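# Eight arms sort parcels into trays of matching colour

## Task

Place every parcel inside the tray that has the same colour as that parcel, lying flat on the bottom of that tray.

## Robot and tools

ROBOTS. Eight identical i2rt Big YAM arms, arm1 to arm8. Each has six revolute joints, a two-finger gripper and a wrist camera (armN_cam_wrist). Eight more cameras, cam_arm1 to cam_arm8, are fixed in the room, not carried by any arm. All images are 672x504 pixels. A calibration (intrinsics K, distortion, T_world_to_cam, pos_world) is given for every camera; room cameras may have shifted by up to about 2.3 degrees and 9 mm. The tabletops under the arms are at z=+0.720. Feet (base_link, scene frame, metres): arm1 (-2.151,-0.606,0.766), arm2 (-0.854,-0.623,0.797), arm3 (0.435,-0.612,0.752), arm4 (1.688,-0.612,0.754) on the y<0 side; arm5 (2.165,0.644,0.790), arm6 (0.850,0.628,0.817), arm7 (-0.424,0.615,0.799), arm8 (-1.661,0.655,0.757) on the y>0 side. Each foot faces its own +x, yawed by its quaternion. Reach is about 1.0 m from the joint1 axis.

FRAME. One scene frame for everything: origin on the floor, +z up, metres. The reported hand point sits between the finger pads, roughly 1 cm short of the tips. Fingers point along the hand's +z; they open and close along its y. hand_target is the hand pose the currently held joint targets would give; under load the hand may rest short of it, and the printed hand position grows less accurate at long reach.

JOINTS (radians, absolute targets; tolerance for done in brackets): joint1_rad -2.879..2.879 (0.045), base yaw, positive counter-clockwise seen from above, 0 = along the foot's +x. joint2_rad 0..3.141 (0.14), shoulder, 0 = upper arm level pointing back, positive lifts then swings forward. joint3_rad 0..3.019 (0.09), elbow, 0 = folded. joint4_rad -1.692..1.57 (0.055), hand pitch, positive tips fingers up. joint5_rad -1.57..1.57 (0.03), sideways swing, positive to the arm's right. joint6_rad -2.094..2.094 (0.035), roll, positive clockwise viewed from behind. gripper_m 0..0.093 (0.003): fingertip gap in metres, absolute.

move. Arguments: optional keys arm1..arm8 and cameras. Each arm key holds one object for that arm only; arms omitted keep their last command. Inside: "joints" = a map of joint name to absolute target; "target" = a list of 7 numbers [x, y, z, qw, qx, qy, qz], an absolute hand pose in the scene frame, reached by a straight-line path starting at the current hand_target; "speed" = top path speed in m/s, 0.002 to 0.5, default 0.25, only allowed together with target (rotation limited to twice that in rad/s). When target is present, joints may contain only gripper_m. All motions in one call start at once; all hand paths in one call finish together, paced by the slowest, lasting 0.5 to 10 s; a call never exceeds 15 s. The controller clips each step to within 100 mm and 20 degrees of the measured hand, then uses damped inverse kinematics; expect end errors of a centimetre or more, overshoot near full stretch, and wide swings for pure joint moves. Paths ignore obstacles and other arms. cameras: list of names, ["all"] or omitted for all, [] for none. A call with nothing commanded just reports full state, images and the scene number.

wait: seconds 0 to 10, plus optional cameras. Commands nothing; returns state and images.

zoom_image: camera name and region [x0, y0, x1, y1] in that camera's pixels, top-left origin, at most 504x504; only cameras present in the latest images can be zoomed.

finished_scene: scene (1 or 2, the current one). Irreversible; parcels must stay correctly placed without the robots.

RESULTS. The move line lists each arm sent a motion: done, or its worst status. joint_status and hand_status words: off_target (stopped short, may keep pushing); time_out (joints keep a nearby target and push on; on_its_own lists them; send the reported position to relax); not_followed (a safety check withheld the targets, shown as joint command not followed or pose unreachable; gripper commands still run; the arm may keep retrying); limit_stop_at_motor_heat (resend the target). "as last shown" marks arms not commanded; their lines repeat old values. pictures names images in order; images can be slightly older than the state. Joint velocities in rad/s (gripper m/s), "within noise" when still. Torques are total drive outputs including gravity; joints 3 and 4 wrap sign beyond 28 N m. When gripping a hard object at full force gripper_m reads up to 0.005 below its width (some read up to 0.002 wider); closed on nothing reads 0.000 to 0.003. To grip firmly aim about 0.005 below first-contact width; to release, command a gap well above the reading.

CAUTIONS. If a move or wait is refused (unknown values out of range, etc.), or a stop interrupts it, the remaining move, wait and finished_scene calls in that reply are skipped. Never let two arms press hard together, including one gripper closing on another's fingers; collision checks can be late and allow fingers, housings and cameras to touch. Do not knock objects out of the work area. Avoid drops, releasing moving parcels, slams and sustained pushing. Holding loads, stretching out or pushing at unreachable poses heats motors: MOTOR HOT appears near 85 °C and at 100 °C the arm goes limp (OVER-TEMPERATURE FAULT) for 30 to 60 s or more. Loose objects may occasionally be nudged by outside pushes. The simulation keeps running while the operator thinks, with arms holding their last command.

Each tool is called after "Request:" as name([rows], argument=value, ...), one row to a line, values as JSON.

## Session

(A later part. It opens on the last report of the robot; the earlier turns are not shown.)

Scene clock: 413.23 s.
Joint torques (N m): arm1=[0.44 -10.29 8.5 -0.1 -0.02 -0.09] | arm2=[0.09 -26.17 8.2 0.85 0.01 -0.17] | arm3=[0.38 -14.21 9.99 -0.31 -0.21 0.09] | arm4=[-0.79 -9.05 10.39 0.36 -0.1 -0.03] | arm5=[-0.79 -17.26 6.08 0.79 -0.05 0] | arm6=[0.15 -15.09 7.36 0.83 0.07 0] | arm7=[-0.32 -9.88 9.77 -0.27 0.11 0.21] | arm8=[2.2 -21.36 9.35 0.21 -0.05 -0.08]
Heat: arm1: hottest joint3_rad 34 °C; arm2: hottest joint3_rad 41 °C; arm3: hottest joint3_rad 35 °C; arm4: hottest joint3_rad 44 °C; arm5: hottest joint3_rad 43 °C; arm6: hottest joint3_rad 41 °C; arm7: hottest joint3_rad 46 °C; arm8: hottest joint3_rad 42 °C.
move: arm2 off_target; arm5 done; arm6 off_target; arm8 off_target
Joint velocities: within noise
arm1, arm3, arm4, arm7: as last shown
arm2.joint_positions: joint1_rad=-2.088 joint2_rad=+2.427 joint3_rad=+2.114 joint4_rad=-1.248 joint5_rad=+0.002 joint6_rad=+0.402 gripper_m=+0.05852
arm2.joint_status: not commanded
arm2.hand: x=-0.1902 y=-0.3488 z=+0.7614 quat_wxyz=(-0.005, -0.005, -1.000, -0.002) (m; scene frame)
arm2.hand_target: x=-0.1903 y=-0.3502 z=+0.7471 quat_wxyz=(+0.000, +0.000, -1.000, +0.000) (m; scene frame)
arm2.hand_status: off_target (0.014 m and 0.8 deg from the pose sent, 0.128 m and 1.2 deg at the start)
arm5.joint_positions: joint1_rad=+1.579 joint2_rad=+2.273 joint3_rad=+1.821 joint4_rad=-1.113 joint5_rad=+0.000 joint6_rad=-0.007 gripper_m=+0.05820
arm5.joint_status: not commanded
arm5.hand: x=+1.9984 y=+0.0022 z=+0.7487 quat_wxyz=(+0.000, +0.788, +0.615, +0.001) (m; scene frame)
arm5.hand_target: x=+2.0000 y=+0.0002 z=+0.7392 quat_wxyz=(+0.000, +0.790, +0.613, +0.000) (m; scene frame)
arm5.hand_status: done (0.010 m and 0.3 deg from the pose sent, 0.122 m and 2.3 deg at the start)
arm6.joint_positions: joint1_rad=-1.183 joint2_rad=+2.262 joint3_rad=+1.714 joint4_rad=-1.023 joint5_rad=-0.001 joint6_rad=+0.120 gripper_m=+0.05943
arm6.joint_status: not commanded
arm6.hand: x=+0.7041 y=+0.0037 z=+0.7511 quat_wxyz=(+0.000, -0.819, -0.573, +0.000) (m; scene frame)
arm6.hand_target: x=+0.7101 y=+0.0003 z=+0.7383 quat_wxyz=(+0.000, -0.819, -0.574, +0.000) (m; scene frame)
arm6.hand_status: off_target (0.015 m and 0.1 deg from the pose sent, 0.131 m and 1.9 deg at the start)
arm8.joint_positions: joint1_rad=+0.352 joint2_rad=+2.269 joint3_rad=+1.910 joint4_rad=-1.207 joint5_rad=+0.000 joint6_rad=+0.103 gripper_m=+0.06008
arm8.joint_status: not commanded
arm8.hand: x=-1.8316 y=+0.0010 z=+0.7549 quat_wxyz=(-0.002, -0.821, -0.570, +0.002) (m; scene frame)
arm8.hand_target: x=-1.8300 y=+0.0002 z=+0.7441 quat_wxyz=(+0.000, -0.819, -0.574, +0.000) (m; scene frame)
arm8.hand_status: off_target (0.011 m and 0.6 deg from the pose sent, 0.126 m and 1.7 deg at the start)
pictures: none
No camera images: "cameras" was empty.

Request:
move(arm8={"joints":{"gripper_m":0.09}}, arm2={"joints":{"gripper_m":0.09}}, arm6={"joints":{"gripper_m":0.09}}, arm5={"joints":{"gripper_m":0.09}}, cameras=[])

Request:
move(arm8={"target":[-1.8288,0.0045,0.88,0,0.821,0.571,0]}, arm2={"target":[-0.19,-0.35,0.88,0,0,1,0]}, arm6={"target":[0.706,0.004,0.88,0,0.819,0.574,0]}, arm5={"target":[2.0,0.002,0.88,0,0.79,0.613,0]}, cameras=["arm8_cam_wrist","arm2_cam_wrist","arm6_cam_wrist","arm5_cam_wrist"])

Scene clock: 429.17 s.
Joint torques (N m): arm1=[0.38 -10.11 8.53 -0.06 -0.01 -0.09] | arm2=[-0.09 -26.17 8.2 0.85 0.01 -0.17] | arm3=[0.26 -14.27 10.03 -0.32 -0.21 0.09] | arm4=[-0.79 -9 10.39 0.38 -0.1 -0.03] | arm5=[-0.56 -17.67 6.12 0.84 -0.09 0] | arm6=[0.15 -15.85 7.28 0.58 0.06 -0.01] | arm7=[-0.32 -9.82 9.72 -0.27 0.1 0.21] | arm8=[2.02 -21.19 9.32 0.27 -0.03 -0.09]
Heat: arm1: hottest joint3_rad 34 °C; arm2: hottest joint3_rad 41 °C; arm3: hottest joint3_rad 35 °C; arm4: hottest joint3_rad 44 °C; arm5: hottest joint3_rad 42 °C; arm6: hottest joint3_rad 39 °C; arm7: hottest joint3_rad 45 °C; arm8: hottest joint3_rad 41 °C.
move: arm2 done; arm5 done; arm6 done; arm8 done
Joint velocities: within noise
arm1, arm3, arm4, arm7: as last shown
arm2.joint_positions: joint1_rad=-2.088 joint2_rad=+2.427 joint3_rad=+2.114 joint4_rad=-1.248 joint5_rad=+0.002 joint6_rad=+0.402 gripper_m=+0.08983
arm2.joint_status: all done
arm2.hand: x=-0.1903 y=-0.3489 z=+0.7611 quat_wxyz=(-0.005, -0.005, -1.000, -0.002) (m; scene frame)
arm2.hand_target: x=-0.1903 y=-0.3502 z=+0.7470 quat_wxyz=(+0.000, +0.000, -1.000, +0.000) (m; scene frame)
arm2.hand_status: not commanded
arm5.joint_positions: joint1_rad=+1.579 joint2_rad=+2.275 joint3_rad=+1.821 joint4_rad=-1.110 joint5_rad=+0.000 joint6_rad=-0.007 gripper_m=+0.08979
arm5.joint_status: all done
arm5.hand: x=+1.9983 y=+0.0018 z=+0.7474 quat_wxyz=(+0.001, +0.789, +0.615, +0.000) (m; scene frame)
arm5.hand_target: x=+2.0000 y=+0.0001 z=+0.7391 quat_wxyz=(+0.000, +0.790, +0.613, +0.000) (m; scene frame)
arm5.hand_status: not commanded
arm6.joint_positions: joint1_rad=-1.183 joint2_rad=+2.271 joint3_rad=+1.714 joint4_rad=-1.016 joint5_rad=-0.001 joint6_rad=+0.120 gripper_m=+0.08981
arm6.joint_status: all done
arm6.hand: x=+0.7041 y=+0.0039 z=+0.7457 quat_wxyz=(+0.001, -0.819, -0.573, -0.001) (m; scene frame)
arm6.hand_target: x=+0.7100 y=+0.0004 z=+0.7382 quat_wxyz=(+0.000, -0.819, -0.574, +0.000) (m; scene frame)
arm6.hand_status: not commanded
arm8.joint_positions: joint1_rad=+0.352 joint2_rad=+2.269 joint3_rad=+1.910 joint4_rad=-1.207 joint5_rad=+0.000 joint6_rad=+0.103 gripper_m=+0.08984
arm8.joint_status: all done
arm8.hand: x=-1.8316 y=+0.0009 z=+0.7549 quat_wxyz=(-0.002, -0.821, -0.570, +0.002) (m; scene frame)
arm8.hand_target: x=-1.8300 y=+0.0002 z=+0.7441 quat_wxyz=(+0.000, -0.819, -0.574, +0.000) (m; scene frame)
arm8.hand_status: not commanded
pictures: none
No camera images: "cameras" was empty.

Scene clock: 430.67 s.
Joint torques (N m): arm1=[0.5 -10.11 8.42 -0.17 0.01 -0.07] | arm2=[0.15 -25.58 11.55 0.16 0.01 -0.16] | arm3=[0.32 -14.27 10.02 -0.31 -0.21 0.09] | arm4=[-0.79 -9 10.39 0.38 -0.1 -0.03] | arm5=[-1.03 -17.67 9.39 0.05 -0.09 0.04] | arm6=[-0.38 -16.62 11.34 -0.24 0.06 -0.08] | arm7=[-0.26 -10.05 9.74 -0.21 0.11 0.21] | arm8=[2.08 -20.89 13.98 -0.61 -0.06 -0.03]
Heat: arm1: hottest joint3_rad 34 °C; arm2: hottest joint3_rad 41 °C; arm3: hottest joint3_rad 35 °C; arm4: hottest joint3_rad 44 °C; arm5: hottest joint3_rad 42 °C; arm6: hottest joint3_rad 39 °C; arm7: hottest joint3_rad 45 °C; arm8: hottest joint3_rad 41 °C.
move: arm2 done; arm5 off_target; arm6 off_target; arm8 off_target
Joint velocities: within noise
arm1, arm3, arm4, arm7: as last shown
arm2.joint_positions: joint1_rad=-2.088 joint2_rad=+2.327 joint3_rad=+2.246 joint4_rad=-1.498 joint5_rad=+0.002 joint6_rad=+0.402 gripper_m=+0.08992
arm2.joint_status: not commanded
arm2.hand: x=-0.1979 y=-0.3522 z=+0.8801 quat_wxyz=(+0.003, -0.005, -1.000, +0.002) (m; scene frame)
arm2.hand_target: x=-0.1903 y=-0.3502 z=+0.8800 quat_wxyz=(-0.001, +0.000, -1.000, +0.000) (m; scene frame)
arm2.hand_status: done (0.008 m and 0.7 deg from the pose sent, 0.119 m and 0.8 deg at the start)
arm5.joint_positions: joint1_rad=+1.579 joint2_rad=+2.139 joint3_rad=+1.917 joint4_rad=-1.364 joint5_rad=+0.000 joint6_rad=-0.007 gripper_m=+0.08989
arm5.joint_status: not commanded
arm5.hand: x=+2.0009 y=+0.0129 z=+0.8688 quat_wxyz=(-0.006, +0.788, +0.615, +0.009) (m; scene frame)
arm5.hand_target: x=+2.0001 y=+0.0025 z=+0.8800 quat_wxyz=(+0.000, +0.790, +0.613, +0.000) (m; scene frame)
arm5.hand_status: off_target (0.016 m and 1.3 deg from the pose sent, 0.133 m and 0.3 deg at the start)
arm6.joint_positions: joint1_rad=-1.183 joint2_rad=+2.120 joint3_rad=+1.769 joint4_rad=-1.264 joint5_rad=-0.001 joint6_rad=+0.120 gripper_m=+0.08990
arm6.joint_status: not commanded
arm6.hand: x=+0.7079 y=+0.0197 z=+0.8578 quat_wxyz=(+0.015, -0.819, -0.573, -0.017) (m; scene frame)
arm6.hand_target: x=+0.7062 y=+0.0049 z=+0.8803 quat_wxyz=(+0.000, -0.819, -0.574, +0.000) (m; scene frame)
arm6.hand_status: off_target (0.027 m and 2.6 deg from the pose sent, 0.134 m and 0.2 deg at the start)
arm8.joint_positions: joint1_rad=+0.352 joint2_rad=+2.156 joint3_rad=+2.027 joint4_rad=-1.463 joint5_rad=+0.000 joint6_rad=+0.103 gripper_m=+0.08992
arm8.joint_status: not commanded
arm8.hand: x=-1.8278 y=+0.0156 z=+0.8718 quat_wxyz=(+0.006, -0.821, -0.570, -0.008) (m; scene frame)
arm8.hand_target: x=-1.8287 y=+0.0050 z=+0.8801 quat_wxyz=(+0.000, -0.821, -0.571, +0.000) (m; scene frame)
arm8.hand_status: off_target (0.014 m and 1.2 deg from the pose sent, 0.125 m and 0.4 deg at the start)
pictures: arm2_cam_wrist, arm5_cam_wrist, arm6_cam_wrist, arm8_cam_wrist
camera_calibration:
arm2_cam_wrist: T_world_to_cam=[[-0.0144445, -0.999768, 0.0159776, -0.37016], [-0.807831, 0.021085, 0.589037, -0.66643], [-0.589237, -0.00439882, -0.807948, 0.713406], [0, 0, 0, 1]] pos_world=[-0.123344, -0.352885, 0.974862]
arm5_cam_wrist: T_world_to_cam=[[-0.967081, 0.254438, 0.00393786, 1.92944], [0.207822, 0.78078, 0.58923, -0.930139], [0.146848, 0.570652, -0.807956, 0.524944], [0, 0, 0, 1]] pos_world=[1.98214, -0.0642497, 0.9646]
arm6_cam_wrist: T_world_to_cam=[[-0.94182, 0.335927, 0.011366, 0.648856], [0.272409, 0.743057, 0.611277, -0.72602], [0.196899, 0.578809, -0.791335, 0.652367], [0, 0, 0, 1]] pos_world=[0.680429, -0.056089, 0.952665]
arm8_cam_wrist: T_world_to_cam=[[-0.934792, 0.355084, -0.00884545, -1.70548], [0.277009, 0.744388, 0.60758, -0.0306675], [0.222326, 0.565511, -0.794209, 1.21054], [0, 0, 0, 1]] pos_world=[-1.85491, -0.0561571, 0.964971]

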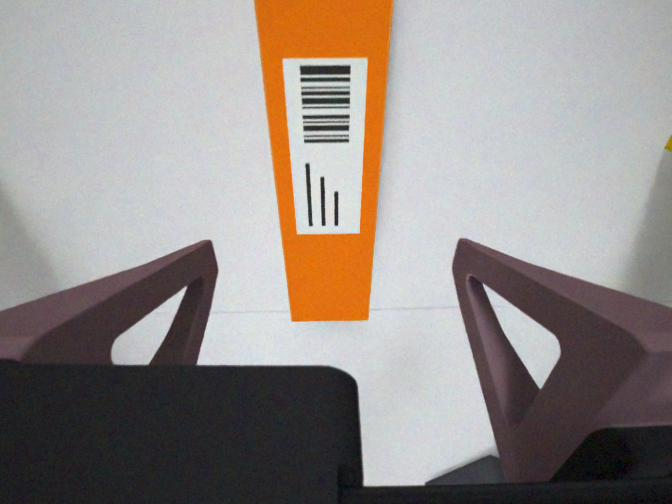

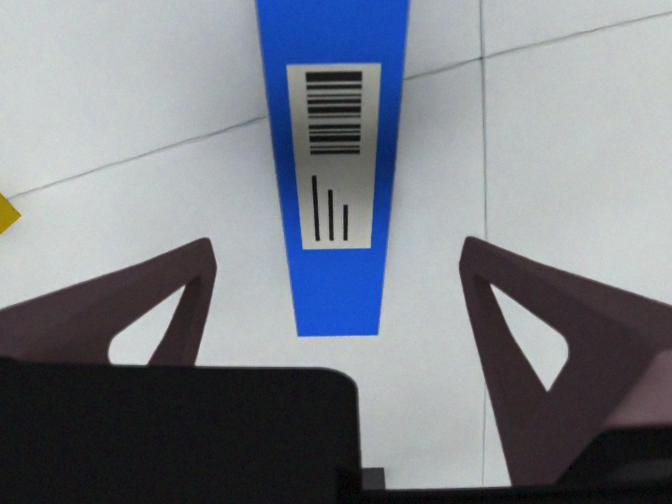

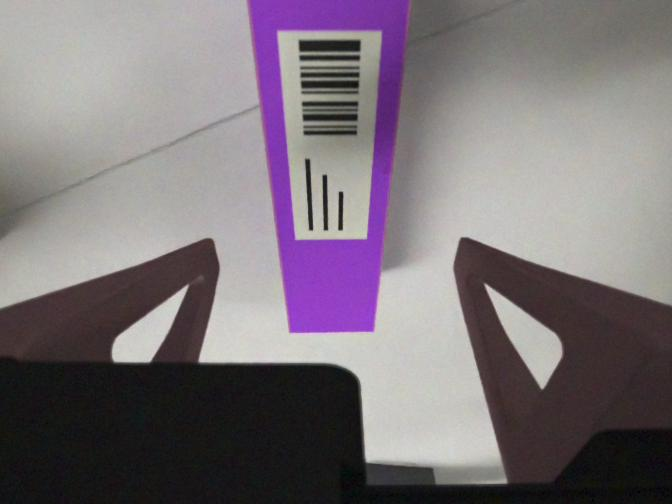

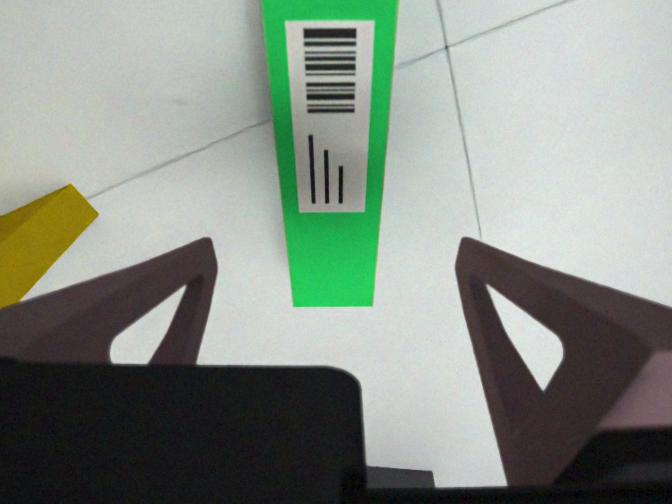

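Request:
move(arm8={"target":[-1.767,0.249,1.0,0,0.821,0.571,0]}, arm2={"target":[-0.466,-0.464,1.0,0,0,1,0]}, arm6={"target":[0.753,0.221,1.0,0,0.819,0.574,0]}, arm5={"target":[2.059,0.235,1.0,0,0.79,0.613,0]}, cameras=[])

Request:
move(arm8={"joints":{"joint1_rad":-0.95}}, arm2={"joints":{"joint1_rad":0.0}}, arm6={"joints":{"joint1_rad":0.0}}, arm5={"joints":{"joint1_rad":0.0}}, arm1={"joints":{"joint1_rad":1.506,"joint6_rad":-0.14}}, arm3={"joints":{"joint1_rad":0.215,"joint6_rad":-0.396}}, arm4={"joints":{"joint1_rad":0.148,"joint6_rad":-0.22}}, cameras=[])

Request:
move(arm1={"target":[-1.83,0.0,0.88,0,-0.574,0.819,0]}, arm3={"target":[-0.19,-0.35,0.88,0,-1,0,0]}, arm4={"target":[2.0,0.0,0.88,0,-0.613,0.79,0]}, cameras=["arm1_cam_wrist","arm3_cam_wrist","arm4_cam_wrist"])

Scene clock: 451.33 s.
Joint torques (N m): arm1=[0.26 -10.23 8.36 -0.08 -0.02 -0.06] | arm2=[0.09 -13.16 8.13 0.18 0.01 -0.17] | arm3=[0.38 -14.27 10.03 -0.31 -0.21 0.1] | arm4=[-0.79 -9.05 10.39 0.38 -0.11 -0.03] | arm5=[-0.91 -9.82 6.94 -0.17 -0.07 0.03] | arm6=[-0.91 -9.93 8.24 -0.16 0.06 -0.15] | arm7=[-0.44 -9.93 9.78 -0.28 0.1 0.2] | arm8=[1.96 -11.22 9.44 -0.59 -0.05 -0.04]
Heat: arm1: hottest joint3_rad 35 °C; arm2: hottest joint3_rad 42 °C; arm3: hottest joint3_rad 36 °C; arm4: hottest joint3_rad 44 °C; arm5: hottest joint3_rad 43 °C; arm6: hottest joint3_rad 39 °C; arm7: hottest joint3_rad 44 °C; arm8: hottest joint2_rad 41 °C.
move: arm2 done; arm5 done; arm6 done; arm8 done
Joint velocities: within noise
arm1, arm3, arm4, arm7: as last shown
arm2.joint_positions: joint1_rad=-2.088 joint2_rad=+1.444 joint3_rad=+1.277 joint4_rad=-1.386 joint5_rad=+0.002 joint6_rad=+0.402 gripper_m=+0.08992
arm2.joint_status: not commanded
arm2.hand: x=-0.4637 y=-0.4623 z=+1.0027 quat_wxyz=(-0.008, -0.005, -1.000, -0.003) (m; scene frame)
arm2.hand_target: x=-0.4660 y=-0.4640 z=+1.0000 quat_wxyz=(+0.000, +0.000, -1.000, +0.000) (m; scene frame)
arm2.hand_status: done (0.004 m and 1.1 deg from the pose sent, 0.314 m and 0.7 deg at the start)
arm5.joint_positions: joint1_rad=+1.579 joint2_rad=+1.447 joint3_rad=+1.293 joint4_rad=-1.403 joint5_rad=+0.000 joint6_rad=-0.007 gripper_m=+0.08989
arm5.joint_status: not commanded
arm5.hand: x=+2.0575 y=+0.2331 z=+0.9976 quat_wxyz=(+0.003, +0.789, +0.615, -0.002) (m; scene frame)
arm5.hand_target: x=+2.0589 y=+0.2350 z=+1.0000 quat_wxyz=(+0.000, +0.790, +0.613, +0.000) (m; scene frame)
arm5.hand_status: done (0.003 m and 0.5 deg from the pose sent, 0.264 m and 1.3 deg at the start)
arm6.joint_positions: joint1_rad=-1.183 joint2_rad=+1.475 joint3_rad=+1.229 joint4_rad=-1.335 joint5_rad=-0.001 joint6_rad=+0.120 gripper_m=+0.08990
arm6.joint_status: not commanded
arm6.hand: x=+0.7543 y=+0.2184 z=+0.9921 quat_wxyz=(+0.003, -0.819, -0.573, -0.004) (m; scene frame)
arm6.hand_target: x=+0.7530 y=+0.2210 z=+0.9999 quat_wxyz=(+0.000, -0.819, -0.574, +0.000) (m; scene frame)
arm6.hand_status: done (0.008 m and 0.6 deg from the pose sent, 0.251 m and 2.6 deg at the start)
arm8.joint_positions: joint1_rad=+0.352 joint2_rad=+1.440 joint3_rad=+1.373 joint4_rad=-1.490 joint5_rad=+0.000 joint6_rad=+0.103 gripper_m=+0.08992
arm8.joint_status: not commanded
arm8.hand: x=-1.7682 y=+0.2450 z=+1.0016 quat_wxyz=(-0.005, -0.821, -0.570, +0.005) (m; scene frame)
arm8.hand_target: x=-1.7671 y=+0.2489 z=+1.0000 quat_wxyz=(+0.000, -0.821, -0.571, +0.000) (m; scene frame)
arm8.hand_status: done (0.004 m and 0.9 deg from the pose sent, 0.273 m and 1.2 deg at the start)
pictures: none
No camera images: "cameras" was empty.

Scene clock: 453.43 s.
Joint torques (N m): arm1=[1.49 -10.29 8.42 -0.2 0.05 -0.07] | arm2=[0.32 -13.98 8.1 0.2 0.01 -0.16] | arm3=[-1.44 -14.21 10.03 -0.28 -0.19 0.09] | arm4=[0.26 -9.11 10.36 0.36 -0.09 -0.02] | arm5=[-0.26 -9.52 6.86 -0.2 -0.14 0.02] | arm6=[-0.15 -9.93 8.23 -0.16 0.09 -0.14] | arm7=[-0.38 -9.88 9.72 -0.25 0.11 0.21] | arm8=[1.61 -11.34 9.48 -0.57 -0.06 -0.04]
Heat: arm1: hottest joint3_rad 35 °C; arm2: hottest joint3_rad 42 °C; arm3: hottest joint3_rad 36 °C; arm4: hottest joint3_rad 44 °C; arm5: hottest joint3_rad 43 °C; arm6: hottest joint3_rad 39 °C; arm7: hottest joint3_rad 44 °C; arm8: hottest joint2_rad 41 °C.
move: arm1 done; arm2 done; arm3 done; arm4 done; arm5 done; arm6 done; arm8 done
Joint velocities: within noise
arm1.joint_positions: joint1_rad=+1.499 joint2_rad=+1.446 joint3_rad=+1.303 joint4_rad=-1.408 joint5_rad=+0.001 joint6_rad=-0.134 gripper_m=+0.09014
arm1.joint_status: all done
arm1.hand: x=-1.9494 y=-0.2306 z=+0.9772 quat_wxyz=(-0.007, +0.568, -0.823, +0.001) (m; scene frame)
arm1.hand_target: x=-1.9539 y=-0.2320 z=+0.9744 quat_wxyz=(+0.001, +0.574, -0.819, +0.005) (m; scene frame)
arm1.hand_status: not commanded
arm2.joint_positions: joint1_rad=-0.001 joint2_rad=+1.452 joint3_rad=+1.277 joint4_rad=-1.387 joint5_rad=+0.002 joint6_rad=+0.401 gripper_m=+0.08995
arm2.joint_status: all done
arm2.hand: x=-1.1870 y=-0.3628 z=+0.9998 quat_wxyz=(-0.002, +0.862, -0.507, -0.004) (m; scene frame)
arm2.hand_target: x=-1.1848 y=-0.3654 z=+1.0003 quat_wxyz=(-0.001, +0.865, -0.502, +0.000) (m; scene frame)
arm2.hand_status: not commanded
arm3.joint_positions: joint1_rad=+0.225 joint2_rad=+1.459 joint3_rad=+1.288 joint4_rad=-1.408 joint5_rad=+0.001 joint6_rad=-0.408 gripper_m=+0.09006
arm3.joint_status: all done
arm3.hand: x=+0.0438 y=-0.4539 z=+0.9540 quat_wxyz=(-0.002, +1.000, +0.011, +0.007) (m; scene frame)
arm3.hand_target: x=+0.0455 y=-0.4501 z=+0.9619 quat_wxyz=(-0.003, +1.000, +0.000, +0.003) (m; scene frame)
arm3.hand_status: not commanded
arm4.joint_positions: joint1_rad=+0.141 joint2_rad=+1.439 joint3_rad=+1.297 joint4_rad=-1.423 joint5_rad=+0.000 joint6_rad=-0.213 gripper_m=+0.09012
arm4.joint_status: all done
arm4.hand: x=+1.8833 y=-0.2376 z=+0.9627 quat_wxyz=(+0.005, +0.607, -0.794, -0.001) (m; scene frame)
arm4.hand_target: x=+1.8817 y=-0.2340 z=+0.9595 quat_wxyz=(+0.007, +0.613, -0.790, +0.000) (m; scene frame)
arm4.hand_status: not commanded
arm5.joint_positions: joint1_rad=+0.002 joint2_rad=+1.451 joint3_rad=+1.293 joint4_rad=-1.404 joint5_rad=+0.002 joint6_rad=-0.007 gripper_m=+0.08990
arm5.joint_status: all done
arm5.hand: x=+1.7549 y=+0.7523 z=+0.9983 quat_wxyz=(-0.005, +0.992, -0.126, -0.003) (m; scene frame)
arm5.hand_target: x=+1.7572 y=+0.7522 z=+1.0021 quat_wxyz=(-0.005, +0.991, -0.130, -0.002) (m; scene frame)
arm5.hand_status: not commanded
arm6.joint_positions: joint1_rad=-0.006 joint2_rad=+1.475 joint3_rad=+1.229 joint4_rad=-1.335 joint5_rad=-0.001 joint6_rad=+0.120 gripper_m=+0.08990
arm6.joint_status: all done
arm6.hand: x=+1.1920 y=+0.3823 z=+0.9920 quat_wxyz=(+0.005, -0.363, -0.932, -0.002) (m; scene frame)
arm6.hand_target: x=+1.1915 y=+0.3854 z=+0.9998 quat_wxyz=(+0.000, -0.358, -0.934, +0.000) (m; scene frame)
arm6.hand_status: not commanded
arm7: as last shown
arm8.joint_positions: joint1_rad=-0.948 joint2_rad=+1.440 joint3_rad=+1.373 joint4_rad=-1.490 joint5_rad=+0.000 joint6_rad=+0.103 gripper_m=+0.08994
arm8.joint_status: all done
arm8.hand: x=-2.0852 y=+0.6489 z=+1.0011 quat_wxyz=(-0.001, -0.999, +0.043, +0.007) (m; scene frame)
arm8.hand_target: x=-2.0812 y=+0.6497 z=+0.9996 quat_wxyz=(+0.000, -0.999, +0.043, +0.000) (m; scene frame)
arm8.hand_status: not commanded
pictures: none
No camera images: "cameras" was empty.

Scene clock: 455.60 s.
Joint torques (N m): arm1=[1.2 -19.19 12.33 -0.06 -0.06 -0.08] | arm2=[0.32 -13.92 8.1 0.2 0.01 -0.16] | arm3=[-1.73 -23.36 14.12 -0.32 -0.3 0.05] | arm4=[0.97 -17.2 14.68 -0.34 0 0] | arm5=[-1.03 -9.76 6.98 -0.18 -0.13 0.01] | arm6=[-0.09 -10.11 8.24 -0.17 0.09 -0.14] | arm7=[-0.21 -9.93 9.76 -0.27 0.1 0.22] | arm8=[1.61 -11.28 9.44 -0.55 -0.06 -0.05]
Heat: arm1: hottest joint3_rad 35 °C; arm2: hottest joint3_rad 42 °C; arm3: hottest joint3_rad 36 °C; arm4: hottest joint3_rad 45 °C; arm5: hottest joint3_rad 43 °C; arm6: hottest joint3_rad 39 °C; arm7: hottest joint3_rad 44 °C; arm8: hottest joint2_rad 41 °C.
move: arm1 off_target; arm3 off_target; arm4 off_target
Joint velocities: within noise
arm1.joint_positions: joint1_rad=+1.499 joint2_rad=+2.184 joint3_rad=+2.080 joint4_rad=-1.473 joint5_rad=-0.005 joint6_rad=-0.134 gripper_m=+0.09014
arm1.joint_status: not commanded
arm1.hand: x=-1.8314 y=-0.0122 z=+0.8763 quat_wxyz=(+0.005, +0.568, -0.823, +0.005) (m; scene frame)
arm1.hand_target: x=-1.8303 y=-0.0005 z=+0.8800 quat_wxyz=(-0.001, +0.574, -0.819, +0.000) (m; scene frame)
arm1.hand_status: off_target (0.013 m and 1.1 deg from the pose sent, 0.277 m and 1.2 deg at the start)
arm2, arm5, arm6, arm7, arm8: as last shown
arm3.joint_positions: joint1_rad=+0.224 joint2_rad=+2.172 joint3_rad=+2.056 joint4_rad=-1.487 joint5_rad=-0.004 joint6_rad=-0.408 gripper_m=+0.09006
arm3.joint_status: not commanded
arm3.hand: x=-0.1797 y=-0.3622 z=+0.8643 quat_wxyz=(+0.005, +1.000, +0.010, +0.017) (m; scene frame)
arm3.hand_target: x=-0.1890 y=-0.3503 z=+0.8802 quat_wxyz=(+0.000, +1.000, +0.000, -0.001) (m; scene frame)
arm3.hand_status: off_target (0.022 m and 2.3 deg from the pose sent, 0.266 m and 1.5 deg at the start)
arm4.joint_positions: joint1_rad=+0.141 joint2_rad=+2.164 joint3_rad=+2.101 joint4_rad=-1.503 joint5_rad=+0.004 joint6_rad=-0.213 gripper_m=+0.09012
arm4.joint_status: not commanded
arm4.hand: x=+1.9995 y=-0.0139 z=+0.8805 quat_wxyz=(+0.005, +0.607, -0.794, +0.001) (m; scene frame)
arm4.hand_target: x=+1.9996 y=-0.0006 z=+0.8799 quat_wxyz=(-0.001, +0.613, -0.790, +0.000) (m; scene frame)
arm4.hand_status: off_target (0.014 m and 1.0 deg from the pose sent, 0.277 m and 1.0 deg at the start)
pictures: arm1_cam_wrist, arm3_cam_wrist, arm4_cam_wrist
camera_calibration:
arm1_cam_wrist: T_world_to_cam=[[0.929593, -0.368574, -0.00324238, 1.70187], [-0.296888, -0.753945, 0.586024, -1.06181], [-0.218438, -0.543801, -0.810287, 0.429933], [0, 0, 0, 1]] pos_world=[-1.80337, 0.0605197, 0.976131]
arm3_cam_wrist: T_world_to_cam=[[-0.0158286, 0.999875, -0.000631971, 0.358715], [0.792953, 0.0129379, 0.609145, -0.373382], [0.609077, 0.00914079, -0.793058, 0.922221], [0, 0, 0, 1]] pos_world=[-0.259952, -0.362269, 0.959046]
arm4_cam_wrist: T_world_to_cam=[[0.968563, -0.248659, 0.00743785, -1.94913], [-0.205323, -0.782167, 0.588266, -0.113503], [-0.14046, -0.5713, -0.808633, 1.10982], [0, 0, 0, 1]] pos_world=[2.02043, 0.060593, 0.978704]

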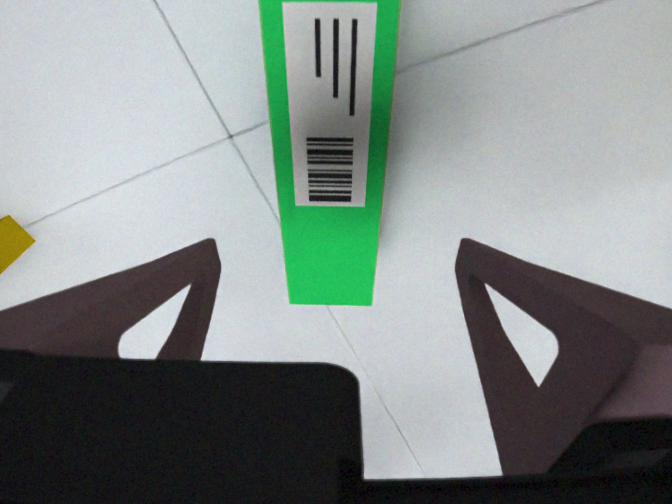

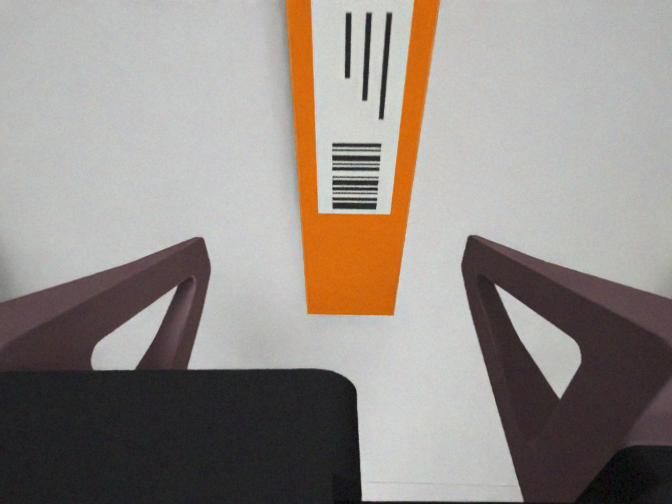

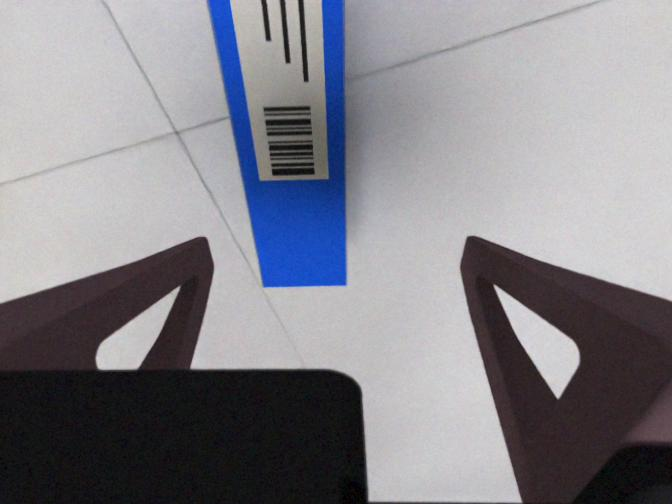

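Request:
move(arm3={"target":[-0.2,-0.335,0.86,0,-1,0,0],"speed":0.1}, arm4={"target":[1.983,0.025,0.86,0,-0.613,0.79,0],"speed":0.1}, arm1={"target":[-1.831,0.004,0.86,0,-0.574,0.819,0],"speed":0.1}, cameras=["arm1_cam_wrist","arm3_cam_wrist","arm4_cam_wrist"])

Scene clock: 486.67 s.
Joint torques (N m): arm1=[2.02 -19.37 10.89 0.79 -0.03 -0.04] | arm2=[0.38 -13.98 8.12 0.2 0.01 -0.17] | arm3=[-1.79 -23.94 14.09 -0.05 -0.29 -0.11] | arm4=[0.67 -17.9 14.68 0.06 -0.03 0.12] | arm5=[-0.85 -9.41 6.97 -0.06 -0.13 0.02] | arm6=[-0.21 -9.93 8.23 -0.17 0.08 -0.14] | arm7=[-0.38 -9.76 9.77 -0.28 0.1 0.22] | arm8=[1.55 -11.52 9.52 -0.53 -0.07 -0.04]
Heat: arm1: hottest joint3_rad 43 °C; arm2: hottest joint3_rad 40 °C; arm3: hottest joint3_rad 37 °C; arm4: hottest joint3_rad 50 °C; arm5: hottest joint3_rad 41 °C; arm6: hottest joint3_rad 40 °C; arm7: hottest joint3_rad 43 °C; arm8: hottest joint3_rad 41 °C.
move: arm1 off_target; arm3 off_target; arm4 off_target
Joint velocities: within noise
arm1.joint_positions: joint1_rad=+1.499 joint2_rad=+2.202 joint3_rad=+2.080 joint4_rad=-1.460 joint5_rad=-0.005 joint6_rad=-0.134 gripper_m=+0.09014
arm1.joint_status: not commanded
arm1.hand: x=-1.8300 y=-0.0098 z=+0.8650 quat_wxyz=(+0.007, +0.568, -0.823, +0.005) (m; scene frame)
arm1.hand_target: x=-1.8313 y=+0.0035 z=+0.8601 quat_wxyz=(+0.000, +0.574, -0.819, +0.000) (m; scene frame)
arm1.hand_status: off_target (0.015 m and 1.3 deg from the pose sent, 0.023 m and 1.1 deg at the start)
arm2, arm5, arm6, arm8: as last shown
arm3.joint_positions: joint1_rad=+0.210 joint2_rad=+2.230 joint3_rad=+2.105 joint4_rad=-1.488 joint5_rad=-0.004 joint6_rad=-0.408 gripper_m=+0.09006
arm3.joint_status: not commanded
arm3.hand: x=-0.1879 y=-0.3490 z=+0.8446 quat_wxyz=(+0.007, +1.000, +0.004, +0.021) (m; scene frame)
arm3.hand_target: x=-0.1989 y=-0.3355 z=+0.8602 quat_wxyz=(+0.000, +1.000, +0.000, +0.000) (m; scene frame)
arm3.hand_status: off_target (0.024 m and 2.6 deg from the pose sent, 0.034 m and 2.4 deg at the start)
arm4.joint_positions: joint1_rad=+0.182 joint2_rad=+2.226 joint3_rad=+2.153 joint4_rad=-1.503 joint5_rad=+0.005 joint6_rad=-0.189 gripper_m=+0.09012
arm4.joint_status: not commanded
arm4.hand: x=+1.9804 y=+0.0107 z=+0.8601 quat_wxyz=(+0.009, +0.614, -0.789, +0.004) (m; scene frame)
arm4.hand_target: x=+1.9826 y=+0.0244 z=+0.8599 quat_wxyz=(-0.001, +0.613, -0.790, +0.000) (m; scene frame)
arm4.hand_status: off_target (0.015 m and 1.1 deg from the pose sent, 0.047 m and 1.0 deg at the start)
arm7.joint_positions: joint1_rad=-0.316 joint2_rad=+1.445 joint3_rad=+1.304 joint4_rad=-1.409 joint5_rad=-0.004 joint6_rad=+0.180 gripper_m=+0.09010
arm7.joint_status: not commanded
arm7.hand: x=-0.1784 y=+0.2674 z=+1.0130 quat_wxyz=(-0.009, -0.538, -0.843, +0.001) (m; scene frame)
arm7.hand_target: x=-0.1808 y=+0.2698 z=+1.0099 quat_wxyz=(+0.001, -0.542, -0.840, -0.001) (m; scene frame)
arm7.hand_status: not commanded
pictures: arm1_cam_wrist, arm3_cam_wrist, arm4_cam_wrist
camera_calibration:
arm1_cam_wrist: T_world_to_cam=[[0.929577, -0.368611, -0.00360292, 1.7017], [-0.295901, -0.751971, 0.589051, -1.05368], [-0.21984, -0.546502, -0.808088, 0.417934], [0, 0, 0, 1]] pos_world=[-1.80176, 0.0633301, 0.964529]
arm3_cam_wrist: T_world_to_cam=[[-0.00237211, 0.999987, -0.00444228, 0.351189], [0.787513, 0.00460582, 0.616281, -0.365067], [0.616294, -0.00203646, -0.787513, 0.904232], [0, 0, 0, 1]] pos_world=[-0.268945, -0.347662, 0.938639]
arm4_cam_wrist: T_world_to_cam=[[0.972806, -0.231532, 0.00637394, -1.93215], [-0.189667, -0.780505, 0.595683, -0.123579], [-0.132945, -0.580693, -0.803195, 1.08513], [0, 0, 0, 1]] pos_world=[2.00043, 0.086318, 0.957499]

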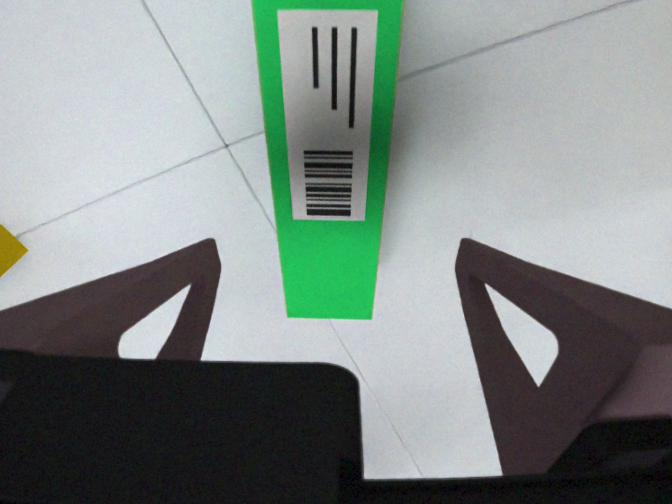

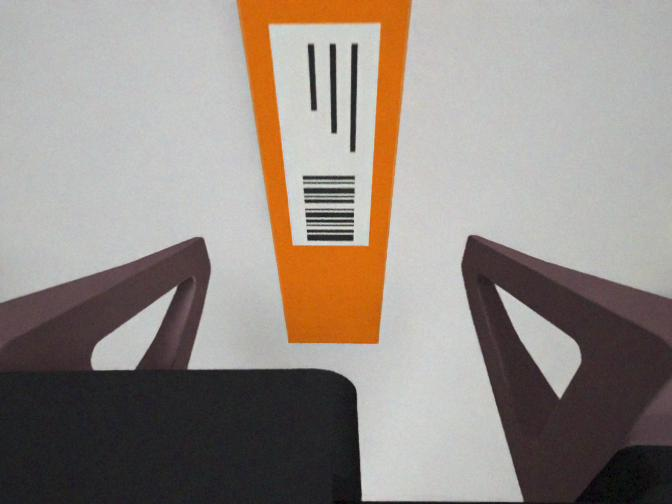

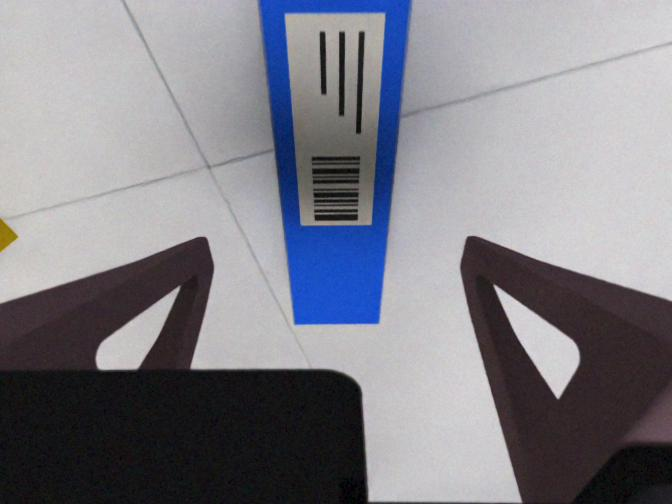

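Well centred. Descend and grip.

Request:
move(arm3={"target":[-0.2,-0.335,0.742,0,-1,0,0],"speed":0.12}, arm4={"target":[1.983,0.025,0.742,0,-0.613,0.79,0],"speed":0.12}, arm1={"target":[-1.831,0.004,0.742,0,-0.574,0.819,0],"speed":0.12}, cameras=[])

Request:
move(arm3={"joints":{"gripper_m":0.045}}, arm4={"joints":{"gripper_m":0.045}}, arm1={"joints":{"gripper_m":0.045}}, cameras=["cam_arm7"])

Request:
move(arm3={"target":[-0.19,-0.345,0.9,0,-1,0,0]}, arm4={"target":[1.982,0.02,0.9,0,-0.613,0.79,0]}, arm1={"target":[-1.832,0.0,0.9,0,-0.574,0.819,0]}, cameras=["cam_arm7"])

Scene clock: 499.80 s.
Joint torques (N m): arm1=[2.26 -20.01 7.72 0.8 -0.04 0.01] | arm2=[0.32 -13.98 8.1 0.2 0.01 -0.16] | arm3=[-1.73 -24.29 9.11 0.64 -0.3 -0.09] | arm4=[0.62 -18.43 9.8 0.77 -0.02 0.11] | arm5=[-0.97 -9.82 7.13 -0.06 -0.13 0.03] | arm6=[-0.21 -9.99 8.23 -0.16 0.09 -0.14] | arm7=[-0.15 -9.82 9.76 -0.24 0.11 0.22] | arm8=[1.79 -11.22 9.5 -0.58 -0.07 -0.03]
Heat: arm1: hottest joint3_rad 43 °C; arm2: hottest joint3_rad 39 °C; arm3: hottest joint3_rad 37 °C; arm4: hottest joint3_rad 54 °C; arm5: hottest joint3_rad 41 °C; arm6: hottest joint3_rad 39 °C; arm7: hottest joint3_rad 43 °C; arm8: hottest joint3_rad 41 °C.
move: arm1 off_target; arm3 done; arm4 off_target
Joint velocities: within noise
arm1.joint_positions: joint1_rad=+1.499 joint2_rad=+2.297 joint3_rad=+1.966 joint4_rad=-1.217 joint5_rad=-0.005 joint6_rad=-0.134 gripper_m=+0.09014
arm1.joint_status: not commanded
arm1.hand: x=-1.8229 y=+0.0016 z=+0.7591 quat_wxyz=(-0.007, +0.568, -0.823, -0.002) (m; scene frame)
arm1.hand_target: x=-1.8311 y=+0.0035 z=+0.7422 quat_wxyz=(+0.000, +0.574, -0.819, +0.000) (m; scene frame)
arm1.hand_status: off_target (0.019 m and 1.2 deg from the pose sent, 0.124 m and 1.3 deg at the start)
arm2, arm5, arm6, arm7, arm8: as last shown
arm3.joint_positions: joint1_rad=+0.210 joint2_rad=+2.316 joint3_rad=+1.994 joint4_rad=-1.257 joint5_rad=-0.004 joint6_rad=-0.408 gripper_m=+0.09006
arm3.joint_status: not commanded
arm3.hand: x=-0.1989 y=-0.3435 z=+0.7452 quat_wxyz=(+0.000, +1.000, +0.004, +0.006) (m; scene frame)
arm3.hand_target: x=-0.1999 y=-0.3352 z=+0.7421 quat_wxyz=(+0.000, +1.000, +0.000, +0.000) (m; scene frame)
arm3.hand_status: done (0.009 m and 0.8 deg from the pose sent, 0.104 m and 2.6 deg at the start)
arm4.joint_positions: joint1_rad=+0.182 joint2_rad=+2.305 joint3_rad=+2.036 joint4_rad=-1.269 joint5_rad=+0.005 joint6_rad=-0.189 gripper_m=+0.09012
arm4.joint_status: not commanded
arm4.hand: x=+1.9861 y=+0.0243 z=+0.7625 quat_wxyz=(-0.008, +0.614, -0.789, -0.005) (m; scene frame)
arm4.hand_target: x=+1.9827 y=+0.0245 z=+0.7423 quat_wxyz=(+0.000, +0.613, -0.790, +0.000) (m; scene frame)
arm4.hand_status: off_target (0.021 m and 1.1 deg from the pose sent, 0.119 m and 1.1 deg at the start)
pictures: none
No camera images: "cameras" was empty.

Scene clock: 500.40 s.
Joint torques (N m): arm1=[1.85 -19.66 7.82 0.75 0.03 -0.01] | arm2=[0.38 -13.98 8.12 0.18 0.01 -0.17] | arm3=[-1.79 -24.64 9.05 0.59 -0.25 -0.09] | arm4=[0.62 -18.43 9.8 0.76 -0.02 0.11] | arm5=[-0.97 -9.99 7.1 -0.1 -0.09 0] | arm6=[-0.15 -9.93 8.24 -0.17 0.09 -0.15] | arm7=[-0.15 -9.99 9.8 -0.25 0.1 0.21] | arm8=[1.9 -11.28 9.54 -0.59 -0.08 -0.04]
Heat: arm1: hottest joint3_rad 43 °C; arm2: hottest joint3_rad 39 °C; arm3: hottest joint3_rad 37 °C; arm4: hottest joint3_rad 54 °C; arm5: hottest joint3_rad 41 °C; arm6: hottest joint3_rad 39 °C; arm7: hottest joint3_rad 43 °C; arm8: hottest joint3_rad 41 °C.
move: arm1 off_target; arm3 off_target; arm4 off_target
Joint velocities: within noise
arm1.joint_positions: joint1_rad=+1.499 joint2_rad=+2.297 joint3_rad=+1.966 joint4_rad=-1.217 joint5_rad=-0.006 joint6_rad=-0.134 gripper_m=+0.05918
arm1.joint_status: gripper_m off_target (ended at +0.05921, target +0.04500)
arm1.hand: x=-1.8230 y=+0.0017 z=+0.7591 quat_wxyz=(-0.007, +0.568, -0.823, -0.003) (m; scene frame)
arm1.hand_target: x=-1.8311 y=+0.0036 z=+0.7422 quat_wxyz=(+0.000, +0.574, -0.819, +0.000) (m; scene frame)
arm1.hand_status: not commanded
arm2, arm5, arm6, arm7, arm8: as last shown
arm3.joint_positions: joint1_rad=+0.210 joint2_rad=+2.316 joint3_rad=+1.994 joint4_rad=-1.257 joint5_rad=-0.004 joint6_rad=-0.408 gripper_m=+0.05857
arm3.joint_status: gripper_m off_target (ended at +0.05860, target +0.04500)
arm3.hand: x=-0.1990 y=-0.3436 z=+0.7452 quat_wxyz=(+0.001, +1.000, +0.004, +0.006) (m; scene frame)
arm3.hand_target: x=-0.1998 y=-0.3351 z=+0.7421 quat_wxyz=(+0.000, +1.000, +0.000, +0.000) (m; scene frame)
arm3.hand_status: not commanded
arm4.joint_positions: joint1_rad=+0.182 joint2_rad=+2.305 joint3_rad=+2.036 joint4_rad=-1.269 joint5_rad=+0.005 joint6_rad=-0.189 gripper_m=+0.05946
arm4.joint_status: gripper_m off_target (ended at +0.05949, target +0.04500)
arm4.hand: x=+1.9861 y=+0.0244 z=+0.7625 quat_wxyz=(-0.008, +0.614, -0.789, -0.005) (m; scene frame)
arm4.hand_target: x=+1.9827 y=+0.0245 z=+0.7423 quat_wxyz=(+0.000, +0.613, -0.790, +0.000) (m; scene frame)
arm4.hand_status: not commanded
pictures: cam_arm7

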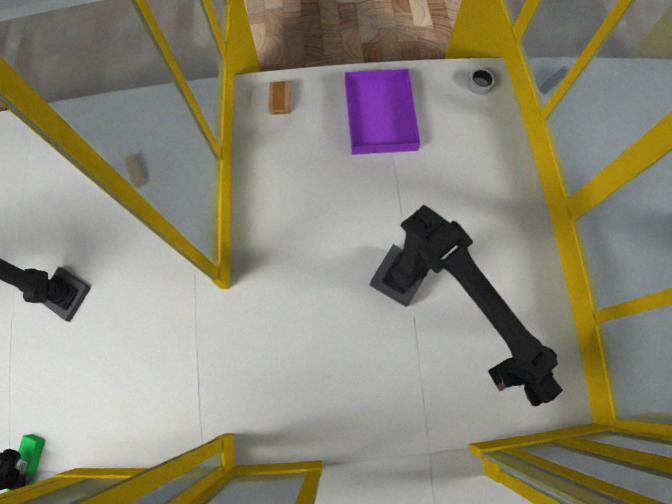

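Scene clock: 502.03 s.
Joint torques (N m): arm1=[1.44 -19.25 12.33 -0.09 0 -0.03] | arm2=[0.32 -13.98 8.12 0.2 0.01 -0.16] | arm3=[-1.14 -25.23 14.41 -0.29 -0.25 -0.02] | arm4=[0.56 -18.55 14.78 -0.29 -0.03 0.11] | arm5=[-0.85 -9.99 6.94 -0.14 -0.12 0.02] | arm6=[-0.15 -9.99 8.23 -0.17 0.08 -0.15] | arm7=[-0.32 -10.05 9.77 -0.28 0.11 0.22] | arm8=[1.61 -11.28 9.57 -0.55 -0.08 -0.04]
Heat: arm1: hottest joint3_rad 43 °C; arm2: hottest joint3_rad 39 °C; arm3: hottest joint3_rad 37 °C; arm4: hottest joint3_rad 54 °C; arm5: hottest joint3_rad 41 °C; arm6: hottest joint3_rad 39 °C; arm7: hottest joint3_rad 43 °C; arm8: hottest joint3_rad 41 °C.
move: arm1 off_target; arm3 off_target; arm4 off_target
Joint velocities: within noise
arm1.joint_positions: joint1_rad=+1.499 joint2_rad=+2.178 joint3_rad=+2.122 joint4_rad=-1.520 joint5_rad=-0.006 joint6_rad=-0.134 gripper_m=+0.05918
arm1.joint_status: not commanded
arm1.hand: x=-1.8316 y=-0.0119 z=+0.8968 quat_wxyz=(+0.005, +0.568, -0.823, +0.004) (m; scene frame)
arm1.hand_target: x=-1.8322 y=-0.0004 z=+0.9000 quat_wxyz=(-0.001, +0.574, -0.819, +0.000) (m; scene frame)
arm1.hand_status: off_target (0.012 m and 1.0 deg from the pose sent, 0.141 m and 1.2 deg at the start)
arm2, arm5, arm6, arm7, arm8: as last shown
arm3.joint_positions: joint1_rad=+0.210 joint2_rad=+2.196 joint3_rad=+2.108 joint4_rad=-1.541 joint5_rad=-0.004 joint6_rad=-0.408 gripper_m=+0.05857
arm3.joint_status: not commanded
arm3.hand: x=-0.1775 y=-0.3537 z=+0.8684 quat_wxyz=(+0.011, +1.000, +0.004, +0.029) (m; scene frame)
arm3.hand_target: x=-0.1884 y=-0.3457 z=+0.9000 quat_wxyz=(+0.000, +1.000, +0.000, +0.000) (m; scene frame)
arm3.hand_status: off_target (0.035 m and 3.5 deg from the pose sent, 0.155 m and 0.8 deg at the start; pose on its path clipped on 8 of 49 steps)
arm4.joint_positions: joint1_rad=+0.182 joint2_rad=+2.214 joint3_rad=+2.218 joint4_rad=-1.584 joint5_rad=+0.005 joint6_rad=-0.189 gripper_m=+0.05946
arm4.joint_status: not commanded
arm4.hand: x=+1.9795 y=+0.0082 z=+0.8923 quat_wxyz=(+0.011, +0.614, -0.789, +0.005) (m; scene frame)
arm4.hand_target: x=+1.9816 y=+0.0193 z=+0.8999 quat_wxyz=(+0.000, +0.613, -0.790, +0.000) (m; scene frame)
arm4.hand_status: off_target (0.014 m and 1.3 deg from the pose sent, 0.138 m and 1.1 deg at the start)
pictures: cam_arm7

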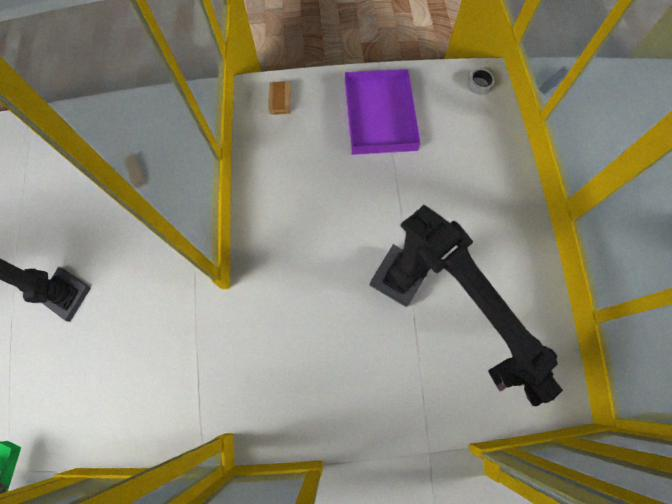

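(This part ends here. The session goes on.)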